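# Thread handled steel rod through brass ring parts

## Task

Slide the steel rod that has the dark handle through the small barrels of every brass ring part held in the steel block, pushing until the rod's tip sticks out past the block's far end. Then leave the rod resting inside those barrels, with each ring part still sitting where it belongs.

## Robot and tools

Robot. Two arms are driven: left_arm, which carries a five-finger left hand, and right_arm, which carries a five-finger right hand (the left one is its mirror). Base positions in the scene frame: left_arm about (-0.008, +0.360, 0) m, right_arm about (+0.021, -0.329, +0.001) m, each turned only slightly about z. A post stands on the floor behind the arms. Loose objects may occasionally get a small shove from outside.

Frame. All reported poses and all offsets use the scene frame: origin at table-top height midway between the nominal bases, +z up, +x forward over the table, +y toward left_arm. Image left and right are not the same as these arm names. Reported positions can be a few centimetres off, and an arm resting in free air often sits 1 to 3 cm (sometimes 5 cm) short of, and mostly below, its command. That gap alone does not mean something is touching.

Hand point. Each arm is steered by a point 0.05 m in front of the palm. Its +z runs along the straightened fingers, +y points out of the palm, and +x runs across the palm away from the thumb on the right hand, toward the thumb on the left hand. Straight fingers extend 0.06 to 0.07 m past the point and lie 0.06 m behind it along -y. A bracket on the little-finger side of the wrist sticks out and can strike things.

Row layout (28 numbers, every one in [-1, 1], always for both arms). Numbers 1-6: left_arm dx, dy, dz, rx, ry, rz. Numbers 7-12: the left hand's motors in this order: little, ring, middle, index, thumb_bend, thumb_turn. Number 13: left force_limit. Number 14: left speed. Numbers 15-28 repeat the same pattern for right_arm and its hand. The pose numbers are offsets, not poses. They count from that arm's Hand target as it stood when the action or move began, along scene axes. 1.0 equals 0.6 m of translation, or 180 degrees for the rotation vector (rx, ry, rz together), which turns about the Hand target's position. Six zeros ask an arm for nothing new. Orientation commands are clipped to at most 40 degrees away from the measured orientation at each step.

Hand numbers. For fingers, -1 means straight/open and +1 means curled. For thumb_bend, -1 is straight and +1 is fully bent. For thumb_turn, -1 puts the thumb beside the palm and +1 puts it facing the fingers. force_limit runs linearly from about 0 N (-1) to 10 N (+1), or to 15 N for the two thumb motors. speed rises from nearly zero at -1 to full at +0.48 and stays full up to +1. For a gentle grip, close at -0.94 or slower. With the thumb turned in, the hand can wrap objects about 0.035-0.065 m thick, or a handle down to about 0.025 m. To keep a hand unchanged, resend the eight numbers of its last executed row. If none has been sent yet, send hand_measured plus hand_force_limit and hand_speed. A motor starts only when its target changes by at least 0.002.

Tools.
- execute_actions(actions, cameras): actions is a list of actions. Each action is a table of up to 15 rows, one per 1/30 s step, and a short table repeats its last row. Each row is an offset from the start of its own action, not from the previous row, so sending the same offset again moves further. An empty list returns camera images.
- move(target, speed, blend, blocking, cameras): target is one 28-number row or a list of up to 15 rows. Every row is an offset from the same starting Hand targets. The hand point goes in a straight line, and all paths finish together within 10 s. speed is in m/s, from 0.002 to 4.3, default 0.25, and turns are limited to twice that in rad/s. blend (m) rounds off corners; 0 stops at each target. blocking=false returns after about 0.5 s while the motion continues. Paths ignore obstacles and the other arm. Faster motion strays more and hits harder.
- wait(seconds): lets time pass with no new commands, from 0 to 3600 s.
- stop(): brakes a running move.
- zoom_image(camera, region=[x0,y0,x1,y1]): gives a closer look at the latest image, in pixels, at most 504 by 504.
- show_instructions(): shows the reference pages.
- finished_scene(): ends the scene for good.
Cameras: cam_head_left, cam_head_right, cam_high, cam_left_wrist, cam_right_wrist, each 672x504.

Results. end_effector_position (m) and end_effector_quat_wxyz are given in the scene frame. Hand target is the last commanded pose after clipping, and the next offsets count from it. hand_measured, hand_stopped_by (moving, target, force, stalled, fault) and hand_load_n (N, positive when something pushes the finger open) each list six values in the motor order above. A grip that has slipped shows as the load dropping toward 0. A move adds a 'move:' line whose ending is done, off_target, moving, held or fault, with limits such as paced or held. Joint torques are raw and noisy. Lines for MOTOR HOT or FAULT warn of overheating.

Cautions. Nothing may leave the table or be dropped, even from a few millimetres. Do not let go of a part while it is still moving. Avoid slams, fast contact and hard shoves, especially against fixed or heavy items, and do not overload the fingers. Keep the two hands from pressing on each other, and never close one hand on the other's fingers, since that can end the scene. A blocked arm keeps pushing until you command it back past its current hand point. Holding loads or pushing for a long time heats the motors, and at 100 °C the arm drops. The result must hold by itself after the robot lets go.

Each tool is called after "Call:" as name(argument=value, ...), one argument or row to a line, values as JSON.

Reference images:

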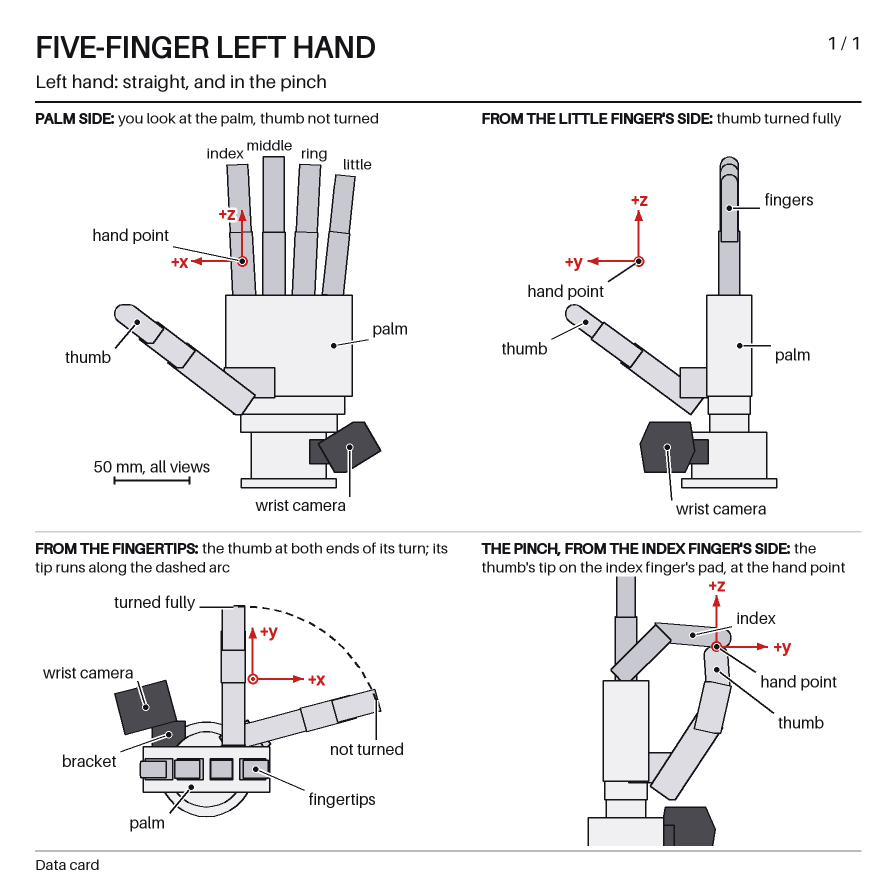

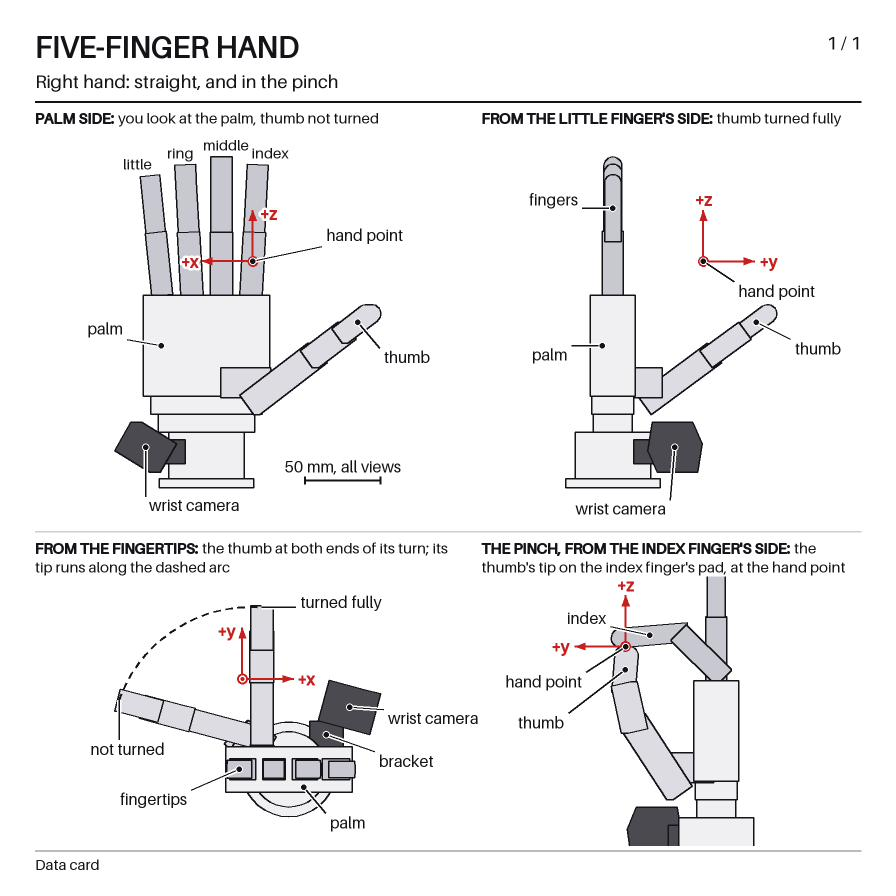

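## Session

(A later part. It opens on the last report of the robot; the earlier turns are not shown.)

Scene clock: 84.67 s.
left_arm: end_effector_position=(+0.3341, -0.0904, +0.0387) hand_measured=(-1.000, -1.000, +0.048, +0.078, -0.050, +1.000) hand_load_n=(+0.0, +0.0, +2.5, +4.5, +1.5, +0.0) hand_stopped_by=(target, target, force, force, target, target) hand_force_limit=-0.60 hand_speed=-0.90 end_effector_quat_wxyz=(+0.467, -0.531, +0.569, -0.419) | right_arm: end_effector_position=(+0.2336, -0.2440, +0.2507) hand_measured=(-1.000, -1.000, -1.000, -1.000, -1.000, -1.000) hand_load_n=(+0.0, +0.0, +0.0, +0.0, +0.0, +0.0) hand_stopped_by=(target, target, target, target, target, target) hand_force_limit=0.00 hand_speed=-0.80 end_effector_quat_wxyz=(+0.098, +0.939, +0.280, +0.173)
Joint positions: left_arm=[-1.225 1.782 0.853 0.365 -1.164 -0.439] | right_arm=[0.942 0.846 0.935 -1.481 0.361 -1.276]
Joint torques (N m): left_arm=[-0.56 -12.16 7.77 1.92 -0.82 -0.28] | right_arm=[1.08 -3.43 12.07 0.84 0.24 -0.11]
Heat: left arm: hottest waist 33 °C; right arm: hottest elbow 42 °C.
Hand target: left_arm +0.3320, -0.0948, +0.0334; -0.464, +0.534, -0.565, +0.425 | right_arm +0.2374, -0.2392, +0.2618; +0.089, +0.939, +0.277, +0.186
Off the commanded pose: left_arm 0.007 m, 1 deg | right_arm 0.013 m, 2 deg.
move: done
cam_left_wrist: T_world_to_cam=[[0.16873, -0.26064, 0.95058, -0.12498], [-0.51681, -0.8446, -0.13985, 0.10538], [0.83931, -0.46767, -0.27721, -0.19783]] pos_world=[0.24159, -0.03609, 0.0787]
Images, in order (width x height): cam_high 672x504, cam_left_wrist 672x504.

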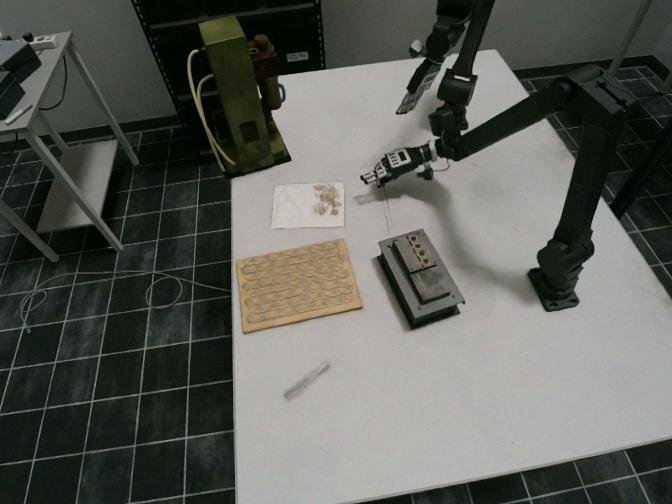

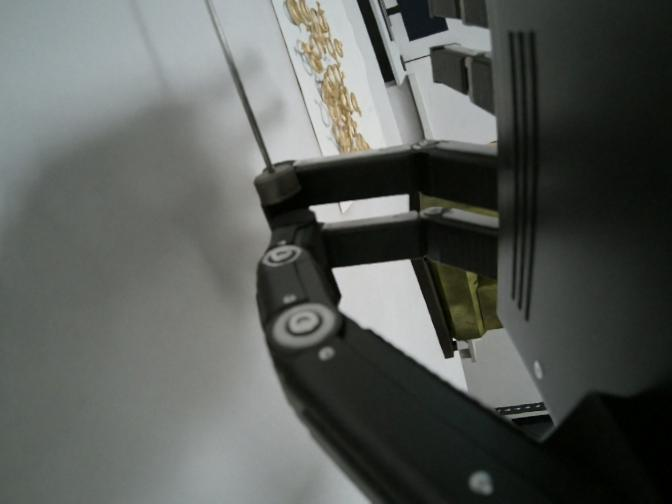

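Call:
move(
  target=[0, 0.0, -0.03, 0, 0, 0, -1, -1, 0.42, 0.45, -0.05, 1, -0.6, -0.9, 0, 0, 0, 0, 0, 0, -1, -1, -1, -1, -1, -1, 0, -0.8],
  speed=0.04,
  cameras=["cam_left_wrist", "cam_high"],
)

Call:
zoom_image(
  camera="cam_left_wrist",
  region=[100, 0, 350, 250],
)

Call:
zoom_image(
  camera="cam_high",
  region=[350, 150, 450, 250],
)

Scene clock: 85.97 s.
left_arm: end_effector_position=(+0.3350, -0.0929, +0.0234) hand_measured=(-1.000, -1.000, +0.048, +0.078, -0.050, +1.000) hand_load_n=(+0.0, +0.0, +2.5, +4.5, +1.5, +0.0) hand_stopped_by=(target, target, force, force, target, target) hand_force_limit=-0.60 hand_speed=-0.90 end_effector_quat_wxyz=(-0.467, +0.532, -0.567, +0.422) | right_arm: end_effector_position=(+0.2336, -0.2440, +0.2507) hand_measured=(-1.000, -1.000, -1.000, -1.000, -1.000, -1.000) hand_load_n=(+0.0, +0.0, +0.0, +0.0, +0.0, +0.0) hand_stopped_by=(target, target, target, target, target, target) hand_force_limit=0.00 hand_speed=-0.80 end_effector_quat_wxyz=(+0.098, +0.939, +0.280, +0.173)
Joint positions: left_arm=[-1.225 1.825 0.853 0.415 -1.165 -0.439] | right_arm=[0.942 0.846 0.935 -1.481 0.361 -1.276]
Joint torques (N m): left_arm=[-0.56 -12.28 6.98 1.92 -0.75 -0.28] | right_arm=[0.97 -3.19 12.08 0.85 0.24 -0.1]
Heat: left arm: hottest waist 33 °C; right arm: hottest elbow 42 °C.
Hand target: left_arm +0.3318, -0.0950, +0.0153; -0.464, +0.534, -0.565, +0.425 | right_arm +0.2374, -0.2392, +0.2618; +0.089, +0.939, +0.277, +0.186
Off the commanded pose: left_arm 0.009 m, 1 deg | right_arm 0.013 m, 2 deg.
move: done
cam_left_wrist: T_world_to_cam=[[0.16613, -0.25492, 0.95258, -0.10996], [-0.51588, -0.84574, -0.13636, 0.1011], [0.8404, -0.46876, -0.27201, -0.20451]] pos_world=[0.2423, -0.03839, 0.0629]
Images, in order (width x height): cam_high 672x504, cam_left_wrist 672x504.

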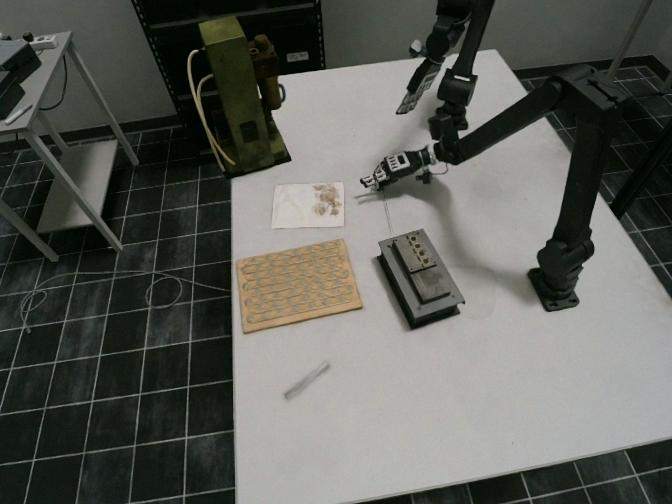

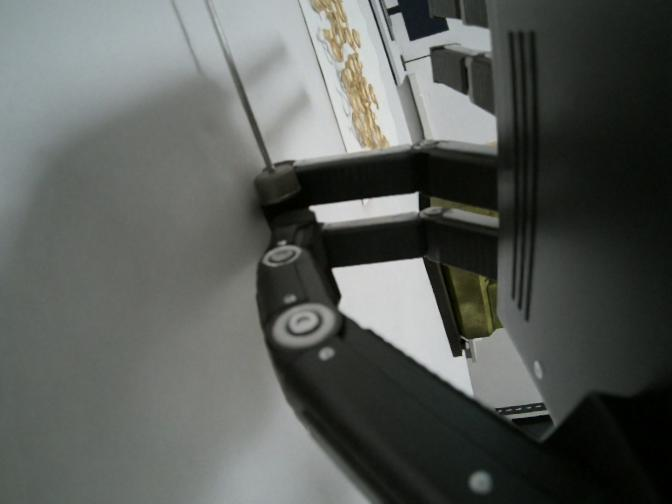

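Scaled by 2.016 from the camera's image (finer frame: 960x720).

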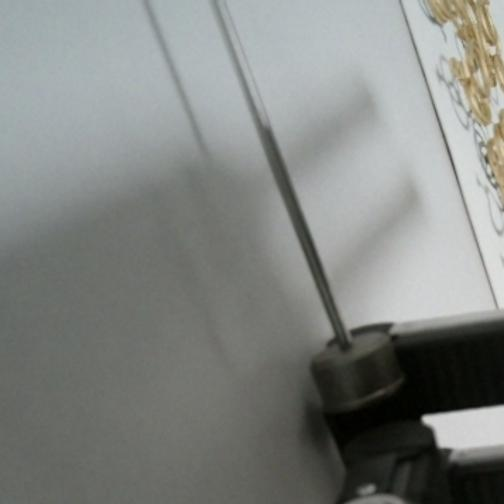

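Scaled by 5.040 from the camera's image (finer frame: 960x720).

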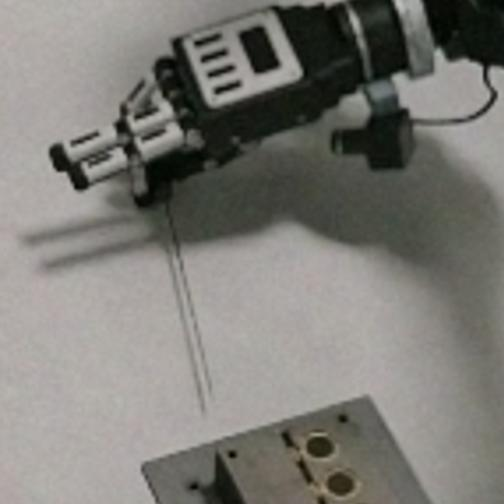

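Call:
move(
  target=[0, 0.0, -0.015, 0, 0, 0, -1, -1, 0.42, 0.45, -0.05, 1, -0.6, -0.9, 0, 0, 0, 0, 0, 0, -1, -1, -1, -1, -1, -1, 0, -0.8],
  speed=0.03,
  cameras=["cam_left_wrist", "cam_high"],
)

Call:
zoom_image(
  camera="cam_left_wrist",
  region=[100, 0, 350, 250],
)

Call:
zoom_image(
  camera="cam_high",
  region=[350, 150, 450, 250],
)

Scene clock: 86.97 s.
left_arm: end_effector_position=(+0.3364, -0.0944, +0.0226) hand_measured=(-1.000, -1.000, +0.048, +0.078, -0.050, +1.000) hand_load_n=(+0.0, +0.0, +2.0, +4.0, +2.0, +0.0) hand_stopped_by=(target, target, force, force, target, target) hand_force_limit=-0.60 hand_speed=-0.90 end_effector_quat_wxyz=(-0.466, +0.535, -0.560, +0.427) | right_arm: end_effector_position=(+0.2336, -0.2440, +0.2507) hand_measured=(-1.000, -1.000, -1.000, -1.000, -1.000, -1.000) hand_load_n=(+0.0, +0.0, +0.0, +0.0, +0.0, +0.0) hand_stopped_by=(target, target, target, target, target, target) hand_force_limit=0.00 hand_speed=-0.80 end_effector_quat_wxyz=(+0.098, +0.939, +0.280, +0.173)
Joint positions: left_arm=[-1.225 1.836 0.853 0.442 -1.172 -0.439] | right_arm=[0.942 0.846 0.935 -1.481 0.361 -1.276]
Joint torques (N m): left_arm=[-0.56 -11.52 6.69 1.81 -0.48 -0.28] | right_arm=[1.08 -3.37 12.08 0.8 0.23 -0.11]
Heat: left arm: hottest waist 33 °C; right arm: hottest elbow 42 °C.
Hand target: left_arm +0.3319, -0.0949, +0.0064; -0.464, +0.534, -0.565, +0.426 | right_arm +0.2374, -0.2392, +0.2618; +0.089, +0.939, +0.277, +0.186
Off the commanded pose: left_arm 0.017 m, 1 deg | right_arm 0.013 m, 2 deg.
move: off_target (left_arm)
cam_left_wrist: T_world_to_cam=[[0.15868, -0.23995, 0.95773, -0.10599], [-0.5103, -0.85034, -0.1285, 0.09797], [0.84523, -0.46834, -0.25738, -0.20859]] pos_world=[0.24311, -0.03982, 0.06042]
Images, in order (width x height): cam_high 672x504, cam_left_wrist 672x504.

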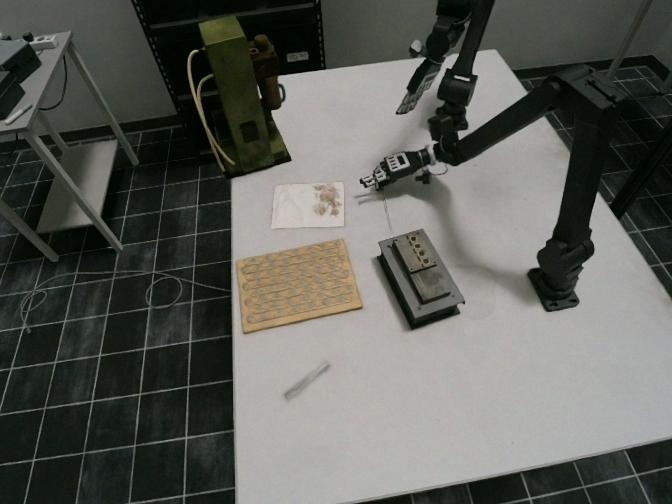

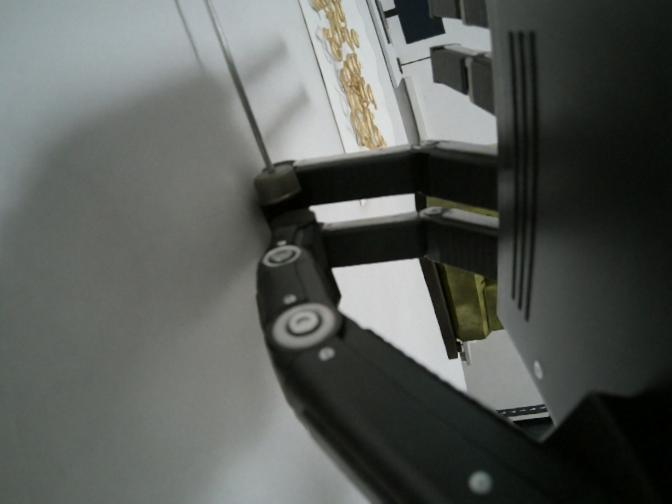

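Scaled by 2.016 from the camera's image (finer frame: 960x720).

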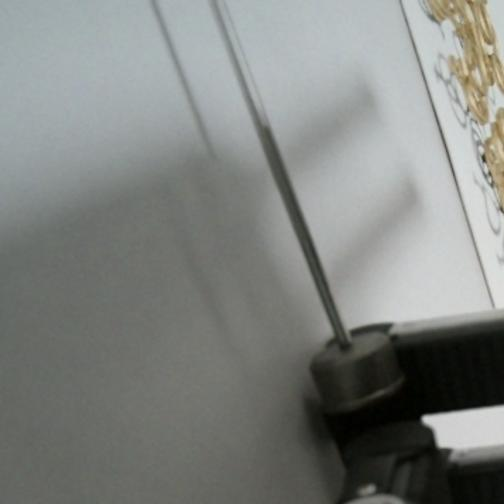

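Scaled by 5.040 from the camera's image (finer frame: 960x720).

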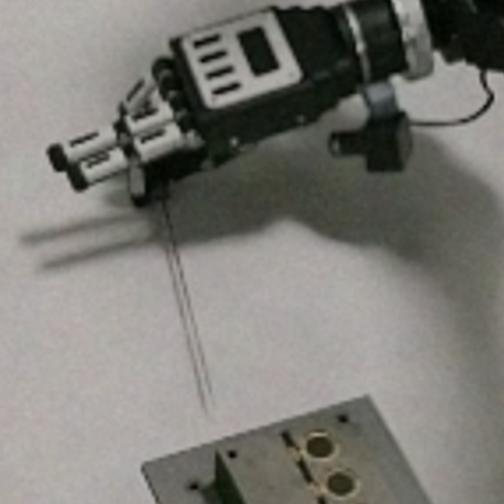

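Call:
execute_actions(
  actions=[
    [[0, 0, -0.006, 0, 0, 0, -1, -1, 0.42, 0.45, -0.05, 1, -0.6, -0.9, 0, 0, 0, 0, 0, 0, -1, -1, -1, -1, -1, -1, 0, -0.8]],
  ],
  cameras=["cam_high"],
)

Call:
zoom_image(
  camera="cam_high",
  region=[350, 150, 450, 250],
)

Scene clock: 88.23 s.
left_arm: end_effector_position=(+0.3370, -0.0951, +0.0222) hand_measured=(-1.000, -1.000, +0.048, +0.078, -0.050, +1.000) hand_load_n=(+0.0, +0.0, +2.0, +4.5, +1.5, +0.0) hand_stopped_by=(target, target, force, force, target, target) hand_force_limit=-0.60 hand_speed=-0.90 end_effector_quat_wxyz=(-0.466, +0.537, -0.557, +0.430) | right_arm: end_effector_position=(+0.2336, -0.2440, +0.2507) hand_measured=(-1.000, -1.000, -1.000, -1.000, -1.000, -1.000) hand_load_n=(+0.0, +0.0, +0.0, +0.0, +0.0, +0.0) hand_stopped_by=(target, target, target, target, target, target) hand_force_limit=0.00 hand_speed=-0.80 end_effector_quat_wxyz=(+0.098, +0.939, +0.280, +0.173)
Joint positions: left_arm=[-1.225 1.84 0.853 0.454 -1.174 -0.439] | right_arm=[0.942 0.846 0.935 -1.481 0.361 -1.276]
Joint torques (N m): left_arm=[-0.5 -11.16 6.56 1.7 -0.37 -0.28] | right_arm=[0.91 -3.31 12.07 0.81 0.25 -0.11]
Heat: left arm: hottest waist 33 °C; right arm: hottest elbow 42 °C.
Hand target: left_arm +0.3320, -0.0948, +0.0027; -0.464, +0.534, -0.565, +0.425 | right_arm +0.2374, -0.2392, +0.2618; +0.089, +0.939, +0.277, +0.186
Off the commanded pose: left_arm 0.020 m, 1 deg | right_arm 0.013 m, 2 deg.

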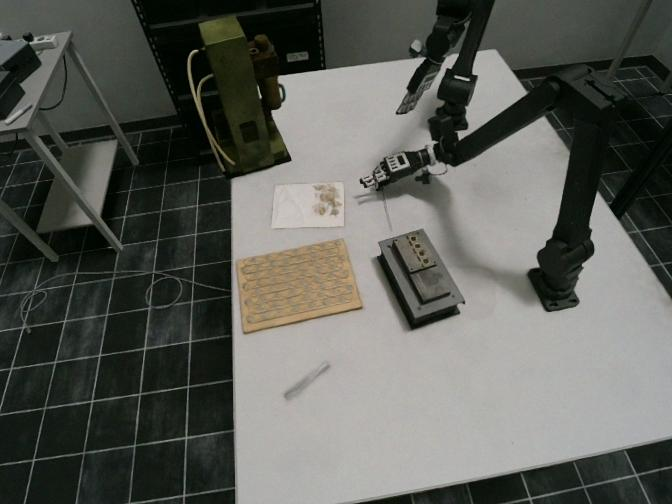

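Scaled by 5.040 from the camera's image (finer frame: 960x720).

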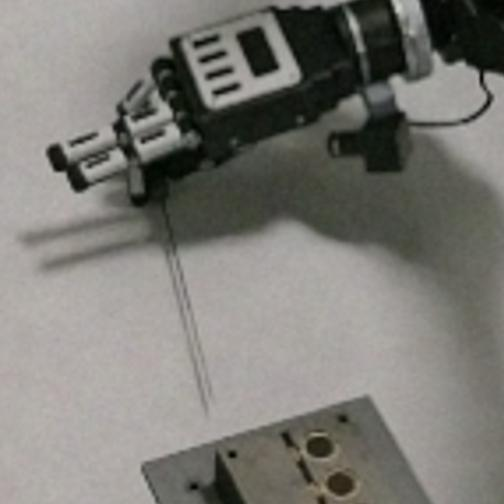

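Call:
execute_actions(
  actions=[
    [[0, 0, 0.008, -0.012, 0, 0, -1, -1, 0.42, 0.45, -0.05, 1, -0.6, -0.9, 0, 0, 0, 0, 0, 0, -1, -1, -1, -1, -1, -1, 0, -0.8]],
  ],
  cameras=["cam_high", "cam_left_wrist"],
)

Call:
zoom_image(
  camera="cam_high",
  region=[350, 150, 450, 250],
)

Call:
zoom_image(
  camera="cam_left_wrist",
  region=[100, 0, 350, 250],
)

Scene clock: 89.30 s.
left_arm: end_effector_position=(+0.3367, -0.0952, +0.0224) hand_measured=(-1.000, -1.000, +0.048, +0.078, -0.050, +1.000) hand_load_n=(+0.0, +0.0, +2.0, +4.5, +1.5, +0.0) hand_stopped_by=(target, target, force, force, target, target) hand_force_limit=-0.60 hand_speed=-0.90 end_effector_quat_wxyz=(-0.462, +0.542, -0.551, +0.435) | right_arm: end_effector_position=(+0.2336, -0.2440, +0.2507) hand_measured=(-1.000, -1.000, -1.000, -1.000, -1.000, -1.000) hand_load_n=(+0.0, +0.0, +0.0, +0.0, +0.0, +0.0) hand_stopped_by=(target, target, target, target, target, target) hand_force_limit=0.00 hand_speed=-0.80 end_effector_quat_wxyz=(+0.098, +0.939, +0.280, +0.173)
Joint positions: left_arm=[-1.225 1.84 0.847 0.467 -1.174 -0.454] | right_arm=[0.942 0.846 0.935 -1.481 0.361 -1.276]
Joint torques (N m): left_arm=[-0.32 -12.1 6.06 1.66 0.01 -0.36] | right_arm=[0.97 -3.49 12.07 0.81 0.24 -0.1]
Heat: left arm: hottest waist 33 °C; right arm: hottest elbow 42 °C.
Hand target: left_arm +0.3320, -0.0949, +0.0075; -0.454, +0.542, -0.557, +0.436 | right_arm +0.2374, -0.2392, +0.2618; +0.089, +0.939, +0.277, +0.186
Off the commanded pose: left_arm 0.016 m, 1 deg | right_arm 0.013 m, 2 deg.
cam_left_wrist: T_world_to_cam=[[0.15343, -0.2125, 0.96504, -0.1018], [-0.50528, -0.85615, -0.10819, 0.09473], [0.8492, -0.47102, -0.23874, -0.21131]] pos_world=[0.24293, -0.04006, 0.05805]

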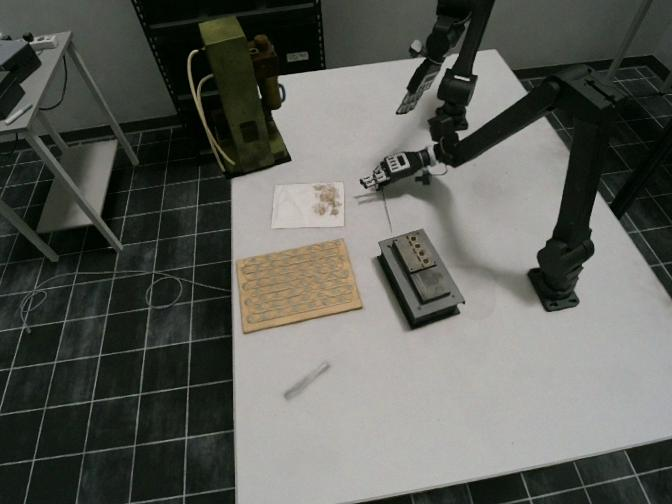

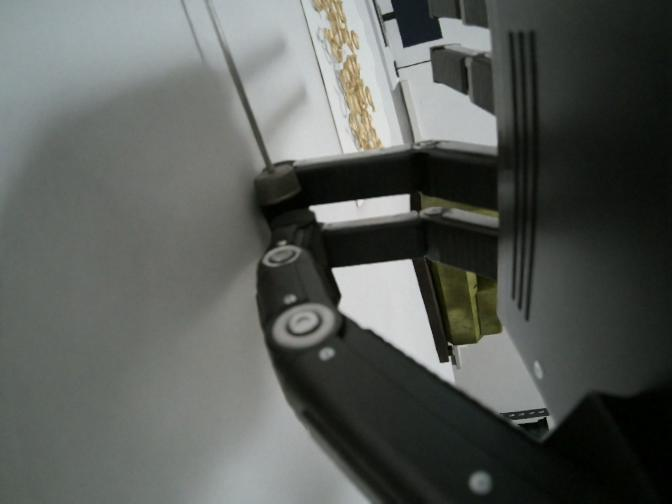

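Scaled by 5.040 from the camera's image (finer frame: 960x720).

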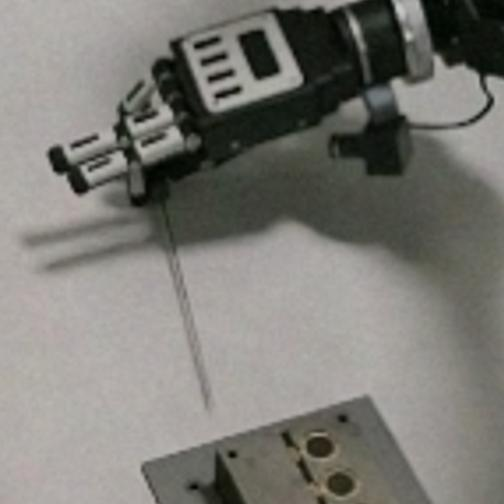

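Scaled by 2.016 from the camera's image (finer frame: 960x720).

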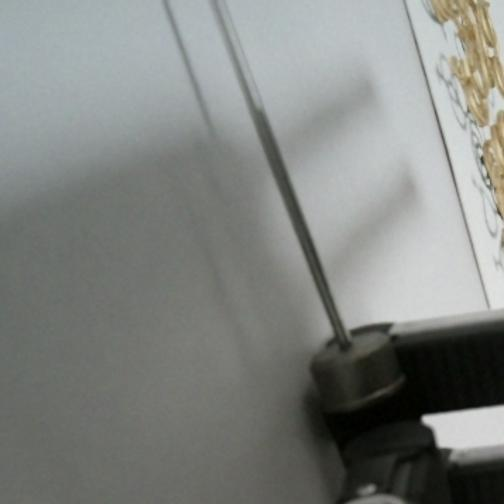

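Call:
execute_actions(
  actions=[
    [[0, 0, -0.012, 0, 0, 0, -1, -1, 0.42, 0.45, -0.05, 1, -0.6, -0.9, 0, 0, 0, 0, 0, 0, -1, -1, -1, -1, -1, -1, 0, -0.8]],
  ],
)

Call:
execute_actions(
  actions=[
    [[0, 0, -0.008, 0, 0, 0, -1, -1, 0.42, 0.45, -0.05, 1, -0.6, -0.9, 0, 0, 0, 0, 0, 0, -1, -1, -1, -1, -1, -1, 0, -0.8]],
  ],
  cameras=["cam_high", "cam_left_wrist"],
)

Call:
zoom_image(
  camera="cam_high",
  region=[350, 150, 450, 250],
)

Call:
zoom_image(
  camera="cam_left_wrist",
  region=[100, 0, 350, 250],
)

Scene clock: 90.50 s.
left_arm: end_effector_position=(+0.3367, -0.0953, +0.0228) hand_measured=(-1.000, -1.000, +0.048, +0.078, -0.050, +1.000) hand_load_n=(+0.0, +0.0, +2.0, +4.5, +2.0, +0.0) hand_stopped_by=(target, target, force, force, target, target) hand_force_limit=-0.60 hand_speed=-0.90 end_effector_quat_wxyz=(-0.460, +0.543, -0.548, +0.439) | right_arm: end_effector_position=(+0.2336, -0.2440, +0.2507) hand_measured=(-1.000, -1.000, -1.000, -1.000, -1.000, -1.000) hand_load_n=(+0.0, +0.0, +0.5, +0.0, +0.0, +0.5) hand_stopped_by=(target, target, target, target, target, target) hand_force_limit=0.00 hand_speed=-0.80 end_effector_quat_wxyz=(+0.098, +0.939, +0.280, +0.173)
Joint positions: left_arm=[-1.225 1.841 0.843 0.482 -1.173 -0.455] | right_arm=[0.942 0.846 0.935 -1.481 0.361 -1.276]
Joint torques (N m): left_arm=[-0.26 -10.87 6.26 1.76 0.01 -0.36] | right_arm=[0.91 -3.55 12.08 0.83 0.25 -0.11]
Heat: left arm: hottest waist 33 °C; right arm: hottest elbow 42 °C.
Hand target: left_arm +0.3320, -0.0950, +0.0004; -0.454, +0.542, -0.557, +0.436 | right_arm +0.2374, -0.2392, +0.2618; +0.089, +0.939, +0.277, +0.186
Off the commanded pose: left_arm 0.023 m, 1 deg | right_arm 0.013 m, 2 deg.

Scene clock: 91.20 s.
left_arm: end_effector_position=(+0.3373, -0.0967, +0.0227) hand_measured=(-1.000, -1.000, +0.048, +0.078, -0.050, +1.000) hand_load_n=(+0.0, -0.5, +2.0, +4.5, +1.5, +0.0) hand_stopped_by=(target, target, force, force, target, target) hand_force_limit=-0.60 hand_speed=-0.90 end_effector_quat_wxyz=(-0.458, +0.545, -0.544, +0.443) | right_arm: end_effector_position=(+0.2336, -0.2440, +0.2507) hand_measured=(-1.000, -1.000, -1.000, -1.000, -1.000, -1.000) hand_load_n=(+0.0, +0.0, -0.5, +0.0, +0.0, +0.0) hand_stopped_by=(target, target, target, target, target, target) hand_force_limit=0.00 hand_speed=-0.80 end_effector_quat_wxyz=(+0.098, +0.939, +0.280, +0.173)
Joint positions: left_arm=[-1.225 1.846 0.842 0.499 -1.174 -0.455] | right_arm=[0.942 0.846 0.935 -1.481 0.361 -1.276]
Joint torques (N m): left_arm=[-0.32 -10.46 6.16 1.59 0.03 -0.36] | right_arm=[0.97 -3.25 12.08 0.84 0.23 -0.12]
Heat: left arm: hottest waist 33 °C; right arm: hottest elbow 42 °C.
Hand target: left_arm +0.3320, -0.0950, -0.0044; -0.454, +0.542, -0.557, +0.436 | right_arm +0.2374, -0.2392, +0.2618; +0.089, +0.939, +0.277, +0.186
Off the commanded pose: left_arm 0.028 m, 2 deg | right_arm 0.013 m, 2 deg.
cam_left_wrist: T_world_to_cam=[[0.14587, -0.19146, 0.9706, -0.09801], [-0.50426, -0.85847, -0.09356, 0.09291], [0.85114, -0.47579, -0.22177, -0.21394]] pos_world=[0.24324, -0.04079, 0.05637]

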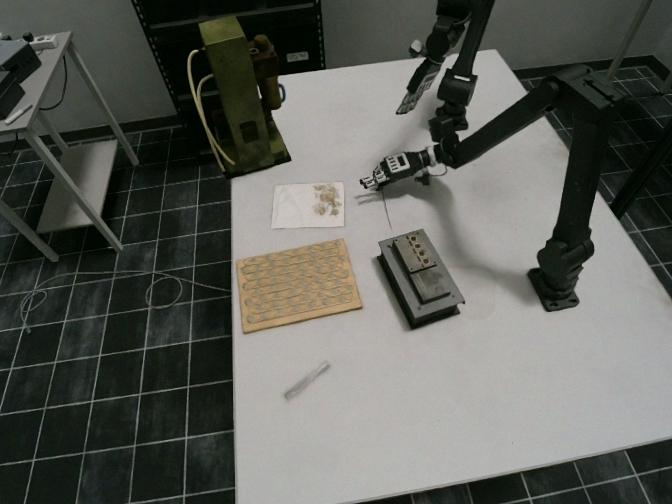

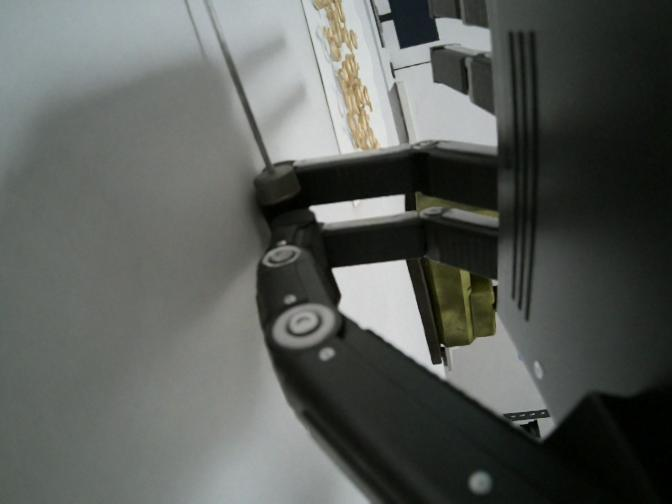

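Scaled by 5.040 from the camera's image (finer frame: 960x720).

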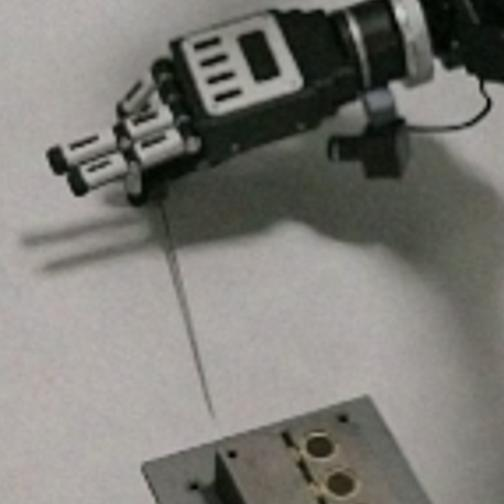

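Scaled by 2.016 from the camera's image (finer frame: 960x720).

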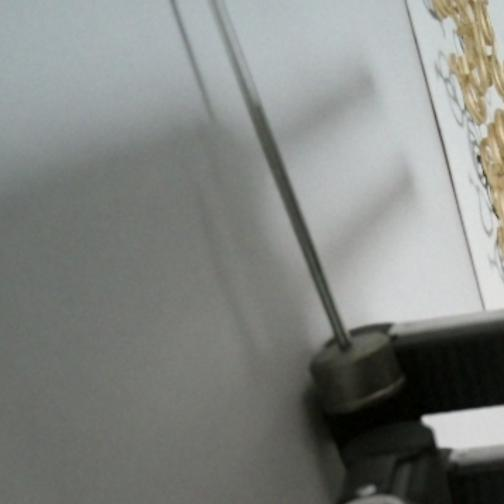

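Call:
execute_actions(
  actions=[
    [[0, 0, 0.028, 0, 0, 0, -1, -1, 0.42, 0.45, -0.05, 1, -0.6, -0.9, 0, 0, 0, 0, 0, 0, -1, -1, -1, -1, -1, -1, 0, -0.8]],
  ],
  cameras=["cam_high", "cam_left_wrist"],
)

Call:
zoom_image(
  camera="cam_high",
  region=[350, 150, 450, 250],
)

Scene clock: 92.37 s.
left_arm: end_effector_position=(+0.3370, -0.0964, +0.0228) hand_measured=(-1.000, -1.000, +0.048, +0.078, -0.050, +1.000) hand_load_n=(+0.0, +0.0, +2.5, +4.5, +1.5, +0.0) hand_stopped_by=(target, target, force, force, target, target) hand_force_limit=-0.60 hand_speed=-0.90 end_effector_quat_wxyz=(-0.458, +0.545, -0.546, +0.442) | right_arm: end_effector_position=(+0.2336, -0.2440, +0.2507) hand_measured=(-1.000, -1.000, -1.000, -1.000, -1.000, -1.000) hand_load_n=(+0.0, +0.5, +0.5, +0.0, +0.0, +0.0) hand_stopped_by=(target, target, target, target, target, target) hand_force_limit=0.00 hand_speed=-0.80 end_effector_quat_wxyz=(+0.098, +0.939, +0.280, +0.173)
Joint positions: left_arm=[-1.225 1.844 0.842 0.493 -1.172 -0.457] | right_arm=[0.942 0.846 0.935 -1.481 0.361 -1.276]
Joint torques (N m): left_arm=[-0.26 -13.27 6.53 0.4 -0.03 -0.33] | right_arm=[0.91 -3.31 12.08 0.8 0.23 -0.11]
Heat: left arm: hottest waist 33 °C; right arm: hottest elbow 42 °C.
Hand target: left_arm +0.3320, -0.0950, +0.0124; -0.454, +0.542, -0.557, +0.436 | right_arm +0.2374, -0.2392, +0.2618; +0.089, +0.939, +0.277, +0.186
Off the commanded pose: left_arm 0.012 m, 2 deg | right_arm 0.013 m, 2 deg.
cam_left_wrist: T_world_to_cam=[[0.14779, -0.194, 0.96981, -0.09883], [-0.50542, -0.85768, -0.09455, 0.09348], [0.85012, -0.47619, -0.22481, -0.21313]] pos_world=[0.24304, -0.04049, 0.05677]

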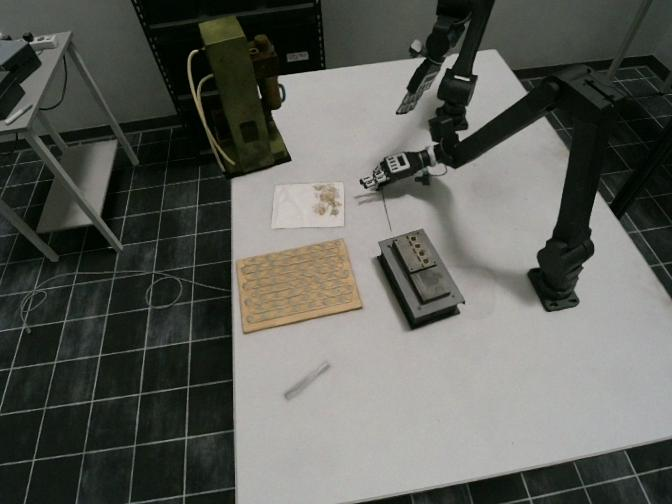

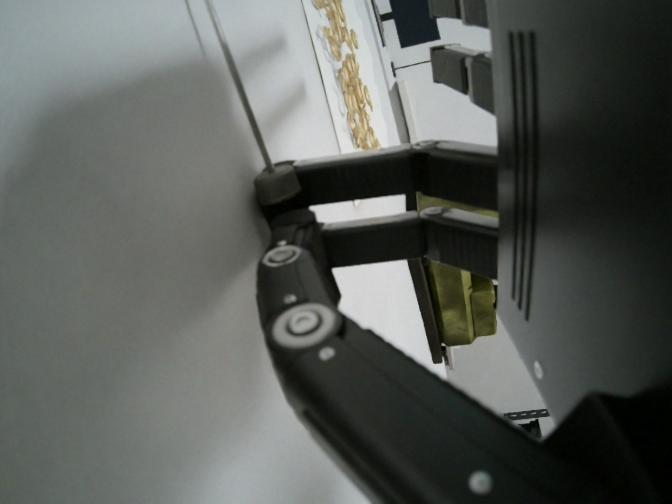

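Scaled by 5.040 from the camera's image (finer frame: 960x720).

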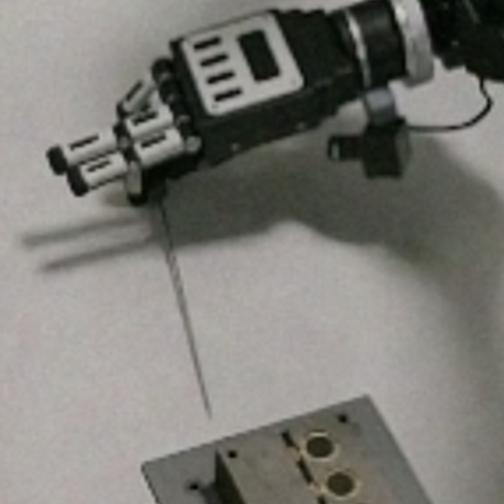

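Call:
move(
  target=[0, 0, 0, 0, 0, 0, -1, -1, -0.35, -0.35, -0.05, 1, -0.6, -0.85, 0, 0, 0, 0, 0, 0, -1, -1, -1, -1, -1, -1, 0, -0.8],
  cameras=["cam_high", "cam_left_wrist", "cam_head_left"],
)

Call:
zoom_image(
  camera="cam_high",
  region=[350, 150, 450, 250],
)

Scene clock: 93.93 s.
left_arm: end_effector_position=(+0.3358, -0.0975, +0.0211) hand_measured=(-1.000, -1.000, -0.350, -0.350, -0.050, +1.000) hand_load_n=(+0.0, -0.5, +0.0, +0.0, +0.0, +0.0) hand_stopped_by=(target, target, target, target, target, target) hand_force_limit=-0.60 hand_speed=-0.85 end_effector_quat_wxyz=(-0.455, +0.543, -0.551, +0.442) | right_arm: end_effector_position=(+0.2336, -0.2440, +0.2507) hand_measured=(-1.000, -1.000, -1.000, -1.000, -1.000, -1.000) hand_load_n=(+0.0, +0.0, +0.0, +0.0, +0.0, +0.0) hand_stopped_by=(target, target, target, target, target, target) hand_force_limit=0.00 hand_speed=-0.80 end_effector_quat_wxyz=(+0.098, +0.939, +0.280, +0.173)
Joint positions: left_arm=[-1.226 1.843 0.842 0.485 -1.162 -0.458] | right_arm=[0.942 0.846 0.935 -1.481 0.361 -1.276]
Joint torques (N m): left_arm=[-0.32 -13.22 6.56 0.69 -0.46 -0.31] | right_arm=[0.85 -3.43 12.1 0.81 0.24 -0.11]
Heat: left arm: hottest waist 33 °C; right arm: hottest elbow 42 °C.
Hand target: left_arm +0.3320, -0.0950, +0.0124; -0.454, +0.542, -0.557, +0.436 | right_arm +0.2374, -0.2392, +0.2618; +0.089, +0.939, +0.277, +0.186
Off the commanded pose: left_arm 0.010 m, 1 deg | right_arm 0.013 m, 2 deg.
move: done
cam_left_wrist: T_world_to_cam=[[0.15301, -0.19873, 0.96803, -0.09941], [-0.5135, -0.85293, -0.09394, 0.09492], [0.84433, -0.48272, -0.23256, -0.21148]] pos_world=[0.24252, -0.04088, 0.05597]
Images, in order (width x height): cam_head_left 672x504, cam_high 672x504, cam_left_wrist 672x504.

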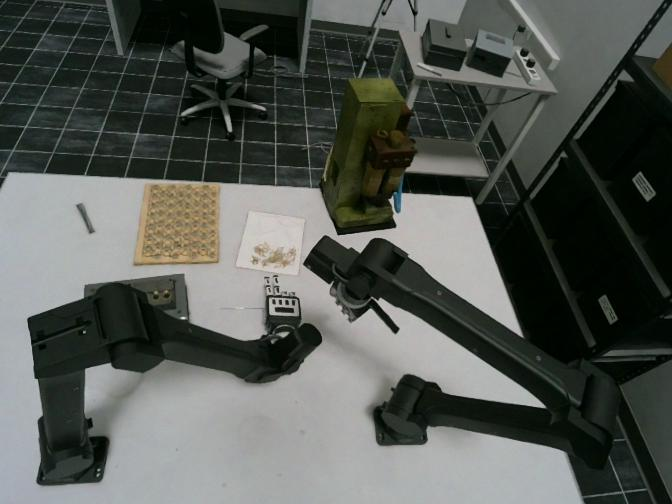

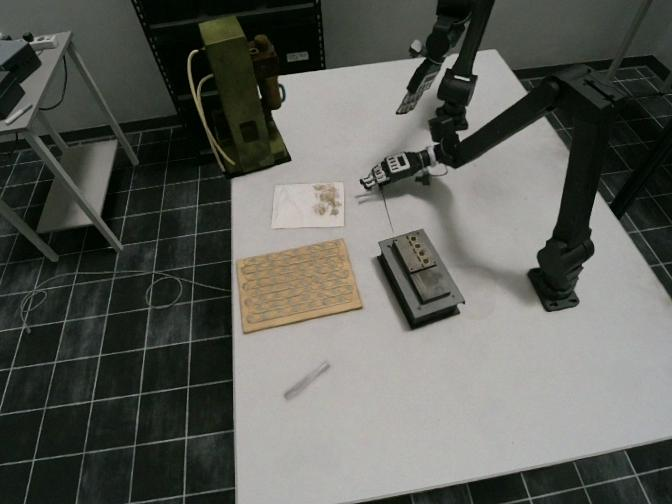

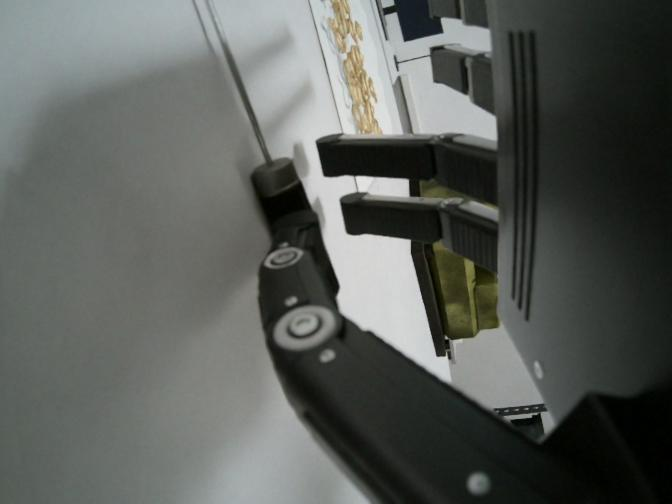

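Scaled by 5.040 from the camera's image (finer frame: 960x720).

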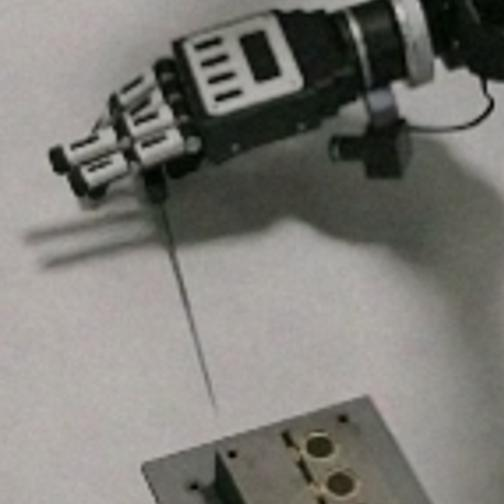

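Call:
move(
  target=[-0.01, 0, 0.12, 0, 0, 0, -1, -1, -0.35, -0.35, -0.05, 1, -0.6, -0.85, 0, 0, 0, 0, 0, 0, -1, -1, -1, -1, -1, -1, 0, -0.8],
  speed=0.06,
  cameras=["cam_high", "cam_left_wrist", "cam_head_left", "cam_head_right"],
)

Call:
zoom_image(
  camera="cam_high",
  region=[350, 150, 450, 250],
)

Call:
zoom_image(
  camera="cam_head_left",
  region=[170, 230, 320, 350],
)

Call:
zoom_image(
  camera="cam_left_wrist",
  region=[0, 0, 350, 350],
)

Scene clock: 96.03 s.
left_arm: end_effector_position=(+0.3266, -0.0845, +0.0726) hand_measured=(-1.000, -1.000, -0.350, -0.350, -0.050, +1.000) hand_load_n=(+0.0, +0.0, +0.0, +0.0, +0.0, +0.0) hand_stopped_by=(target, target, target, target, target, target) hand_force_limit=-0.60 hand_speed=-0.85 end_effector_quat_wxyz=(-0.460, +0.537, -0.564, +0.425) | right_arm: end_effector_position=(+0.2336, -0.2440, +0.2507) hand_measured=(-1.000, -1.000, -1.000, -1.000, -1.000, -1.000) hand_load_n=(+0.0, +0.0, +0.0, +0.0, +0.0, +0.0) hand_stopped_by=(target, target, target, target, target, target) hand_force_limit=0.00 hand_speed=-0.80 end_effector_quat_wxyz=(+0.098, +0.939, +0.280, +0.173)
Joint positions: left_arm=[-1.233 1.682 0.842 0.264 -1.165 -0.473] | right_arm=[0.942 0.846 0.935 -1.481 0.361 -1.276]
Joint torques (N m): left_arm=[-0.67 -13.39 10.35 0.59 -0.81 -0.31] | right_arm=[1.03 -3.49 12.07 0.84 0.25 -0.11]
Heat: left arm: hottest waist 33 °C; right arm: hottest elbow 42 °C.
Hand target: left_arm +0.3259, -0.0950, +0.0845; -0.454, +0.542, -0.557, +0.436 | right_arm +0.2374, -0.2392, +0.2618; +0.089, +0.939, +0.277, +0.186
Off the commanded pose: left_arm 0.016 m, 2 deg | right_arm 0.013 m, 2 deg.
move: off_target (left_arm)
cam_left_wrist: T_world_to_cam=[[0.17124, -0.23835, 0.95596, -0.15377], [-0.51719, -0.8476, -0.11869, 0.1096], [0.83857, -0.47409, -0.26842, -0.18027]] pos_world=[0.23419, -0.02922, 0.11162]
Images, in order (width x height): cam_head_left 672x504, cam_head_right 672x504, cam_high 672x504, cam_left_wrist 672x504.

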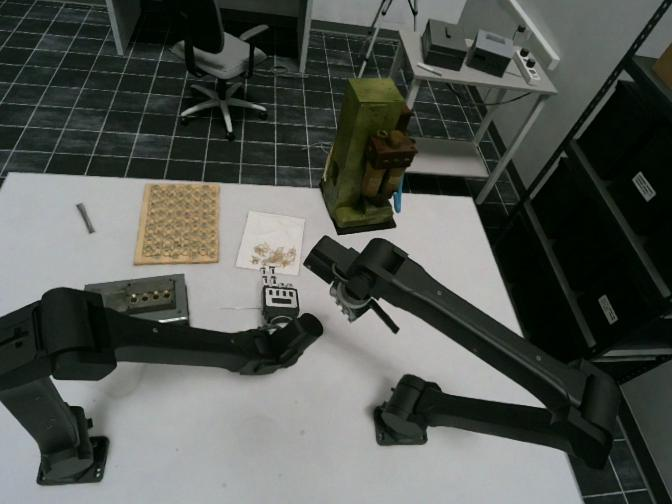

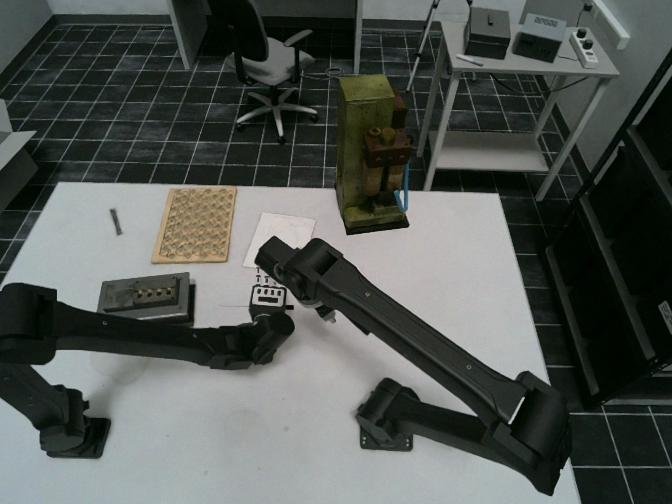

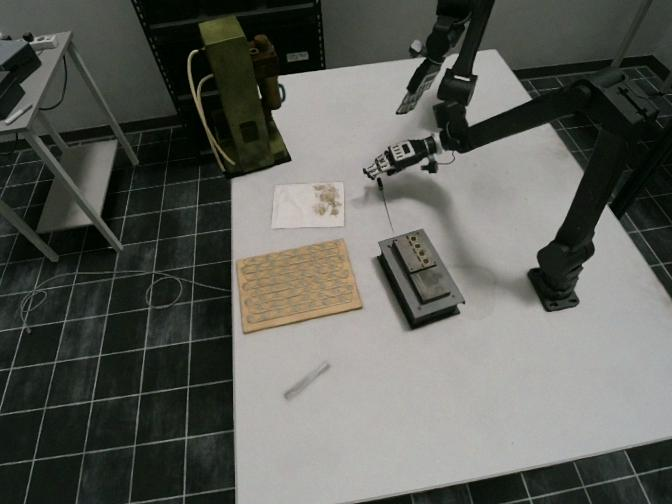

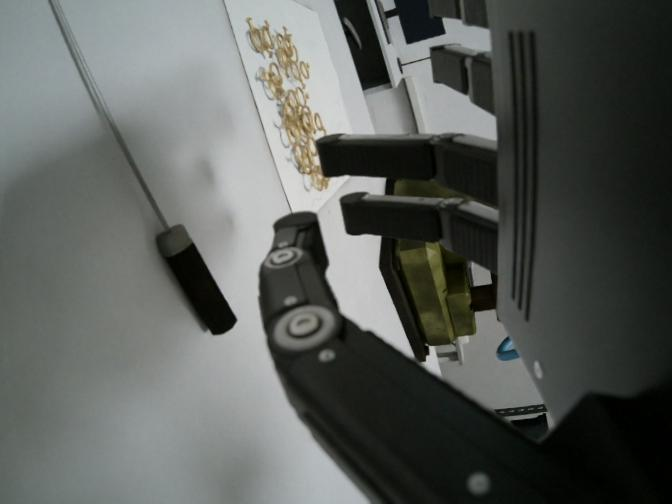

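Scaled by 5.040 from the camera's image (finer frame: 960x720).

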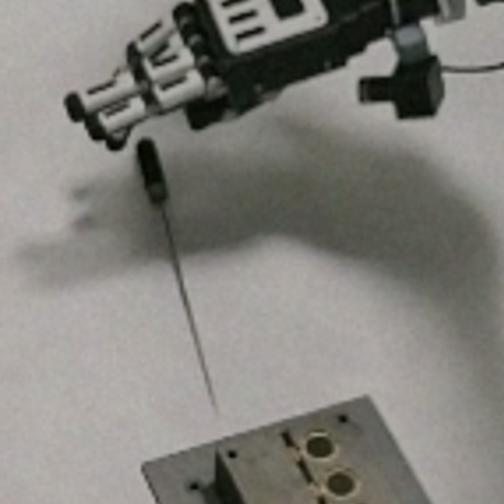

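Scaled by 3.360 from the camera's image (finer frame: 960x720).

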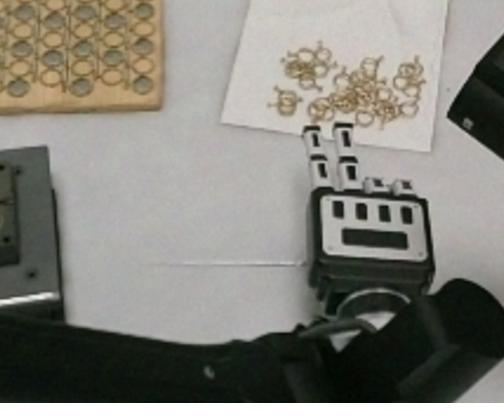

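Scaled by 1.440 from the camera's image (finer frame: 960x720).

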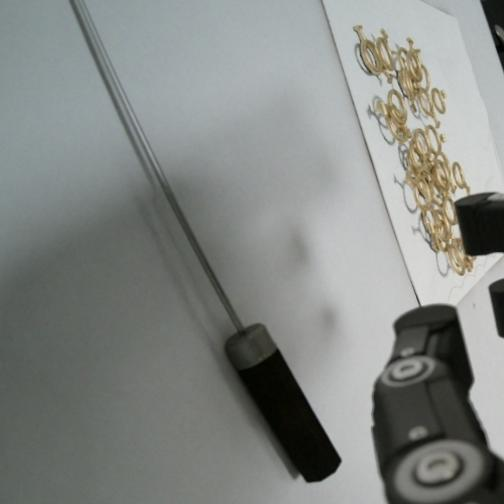

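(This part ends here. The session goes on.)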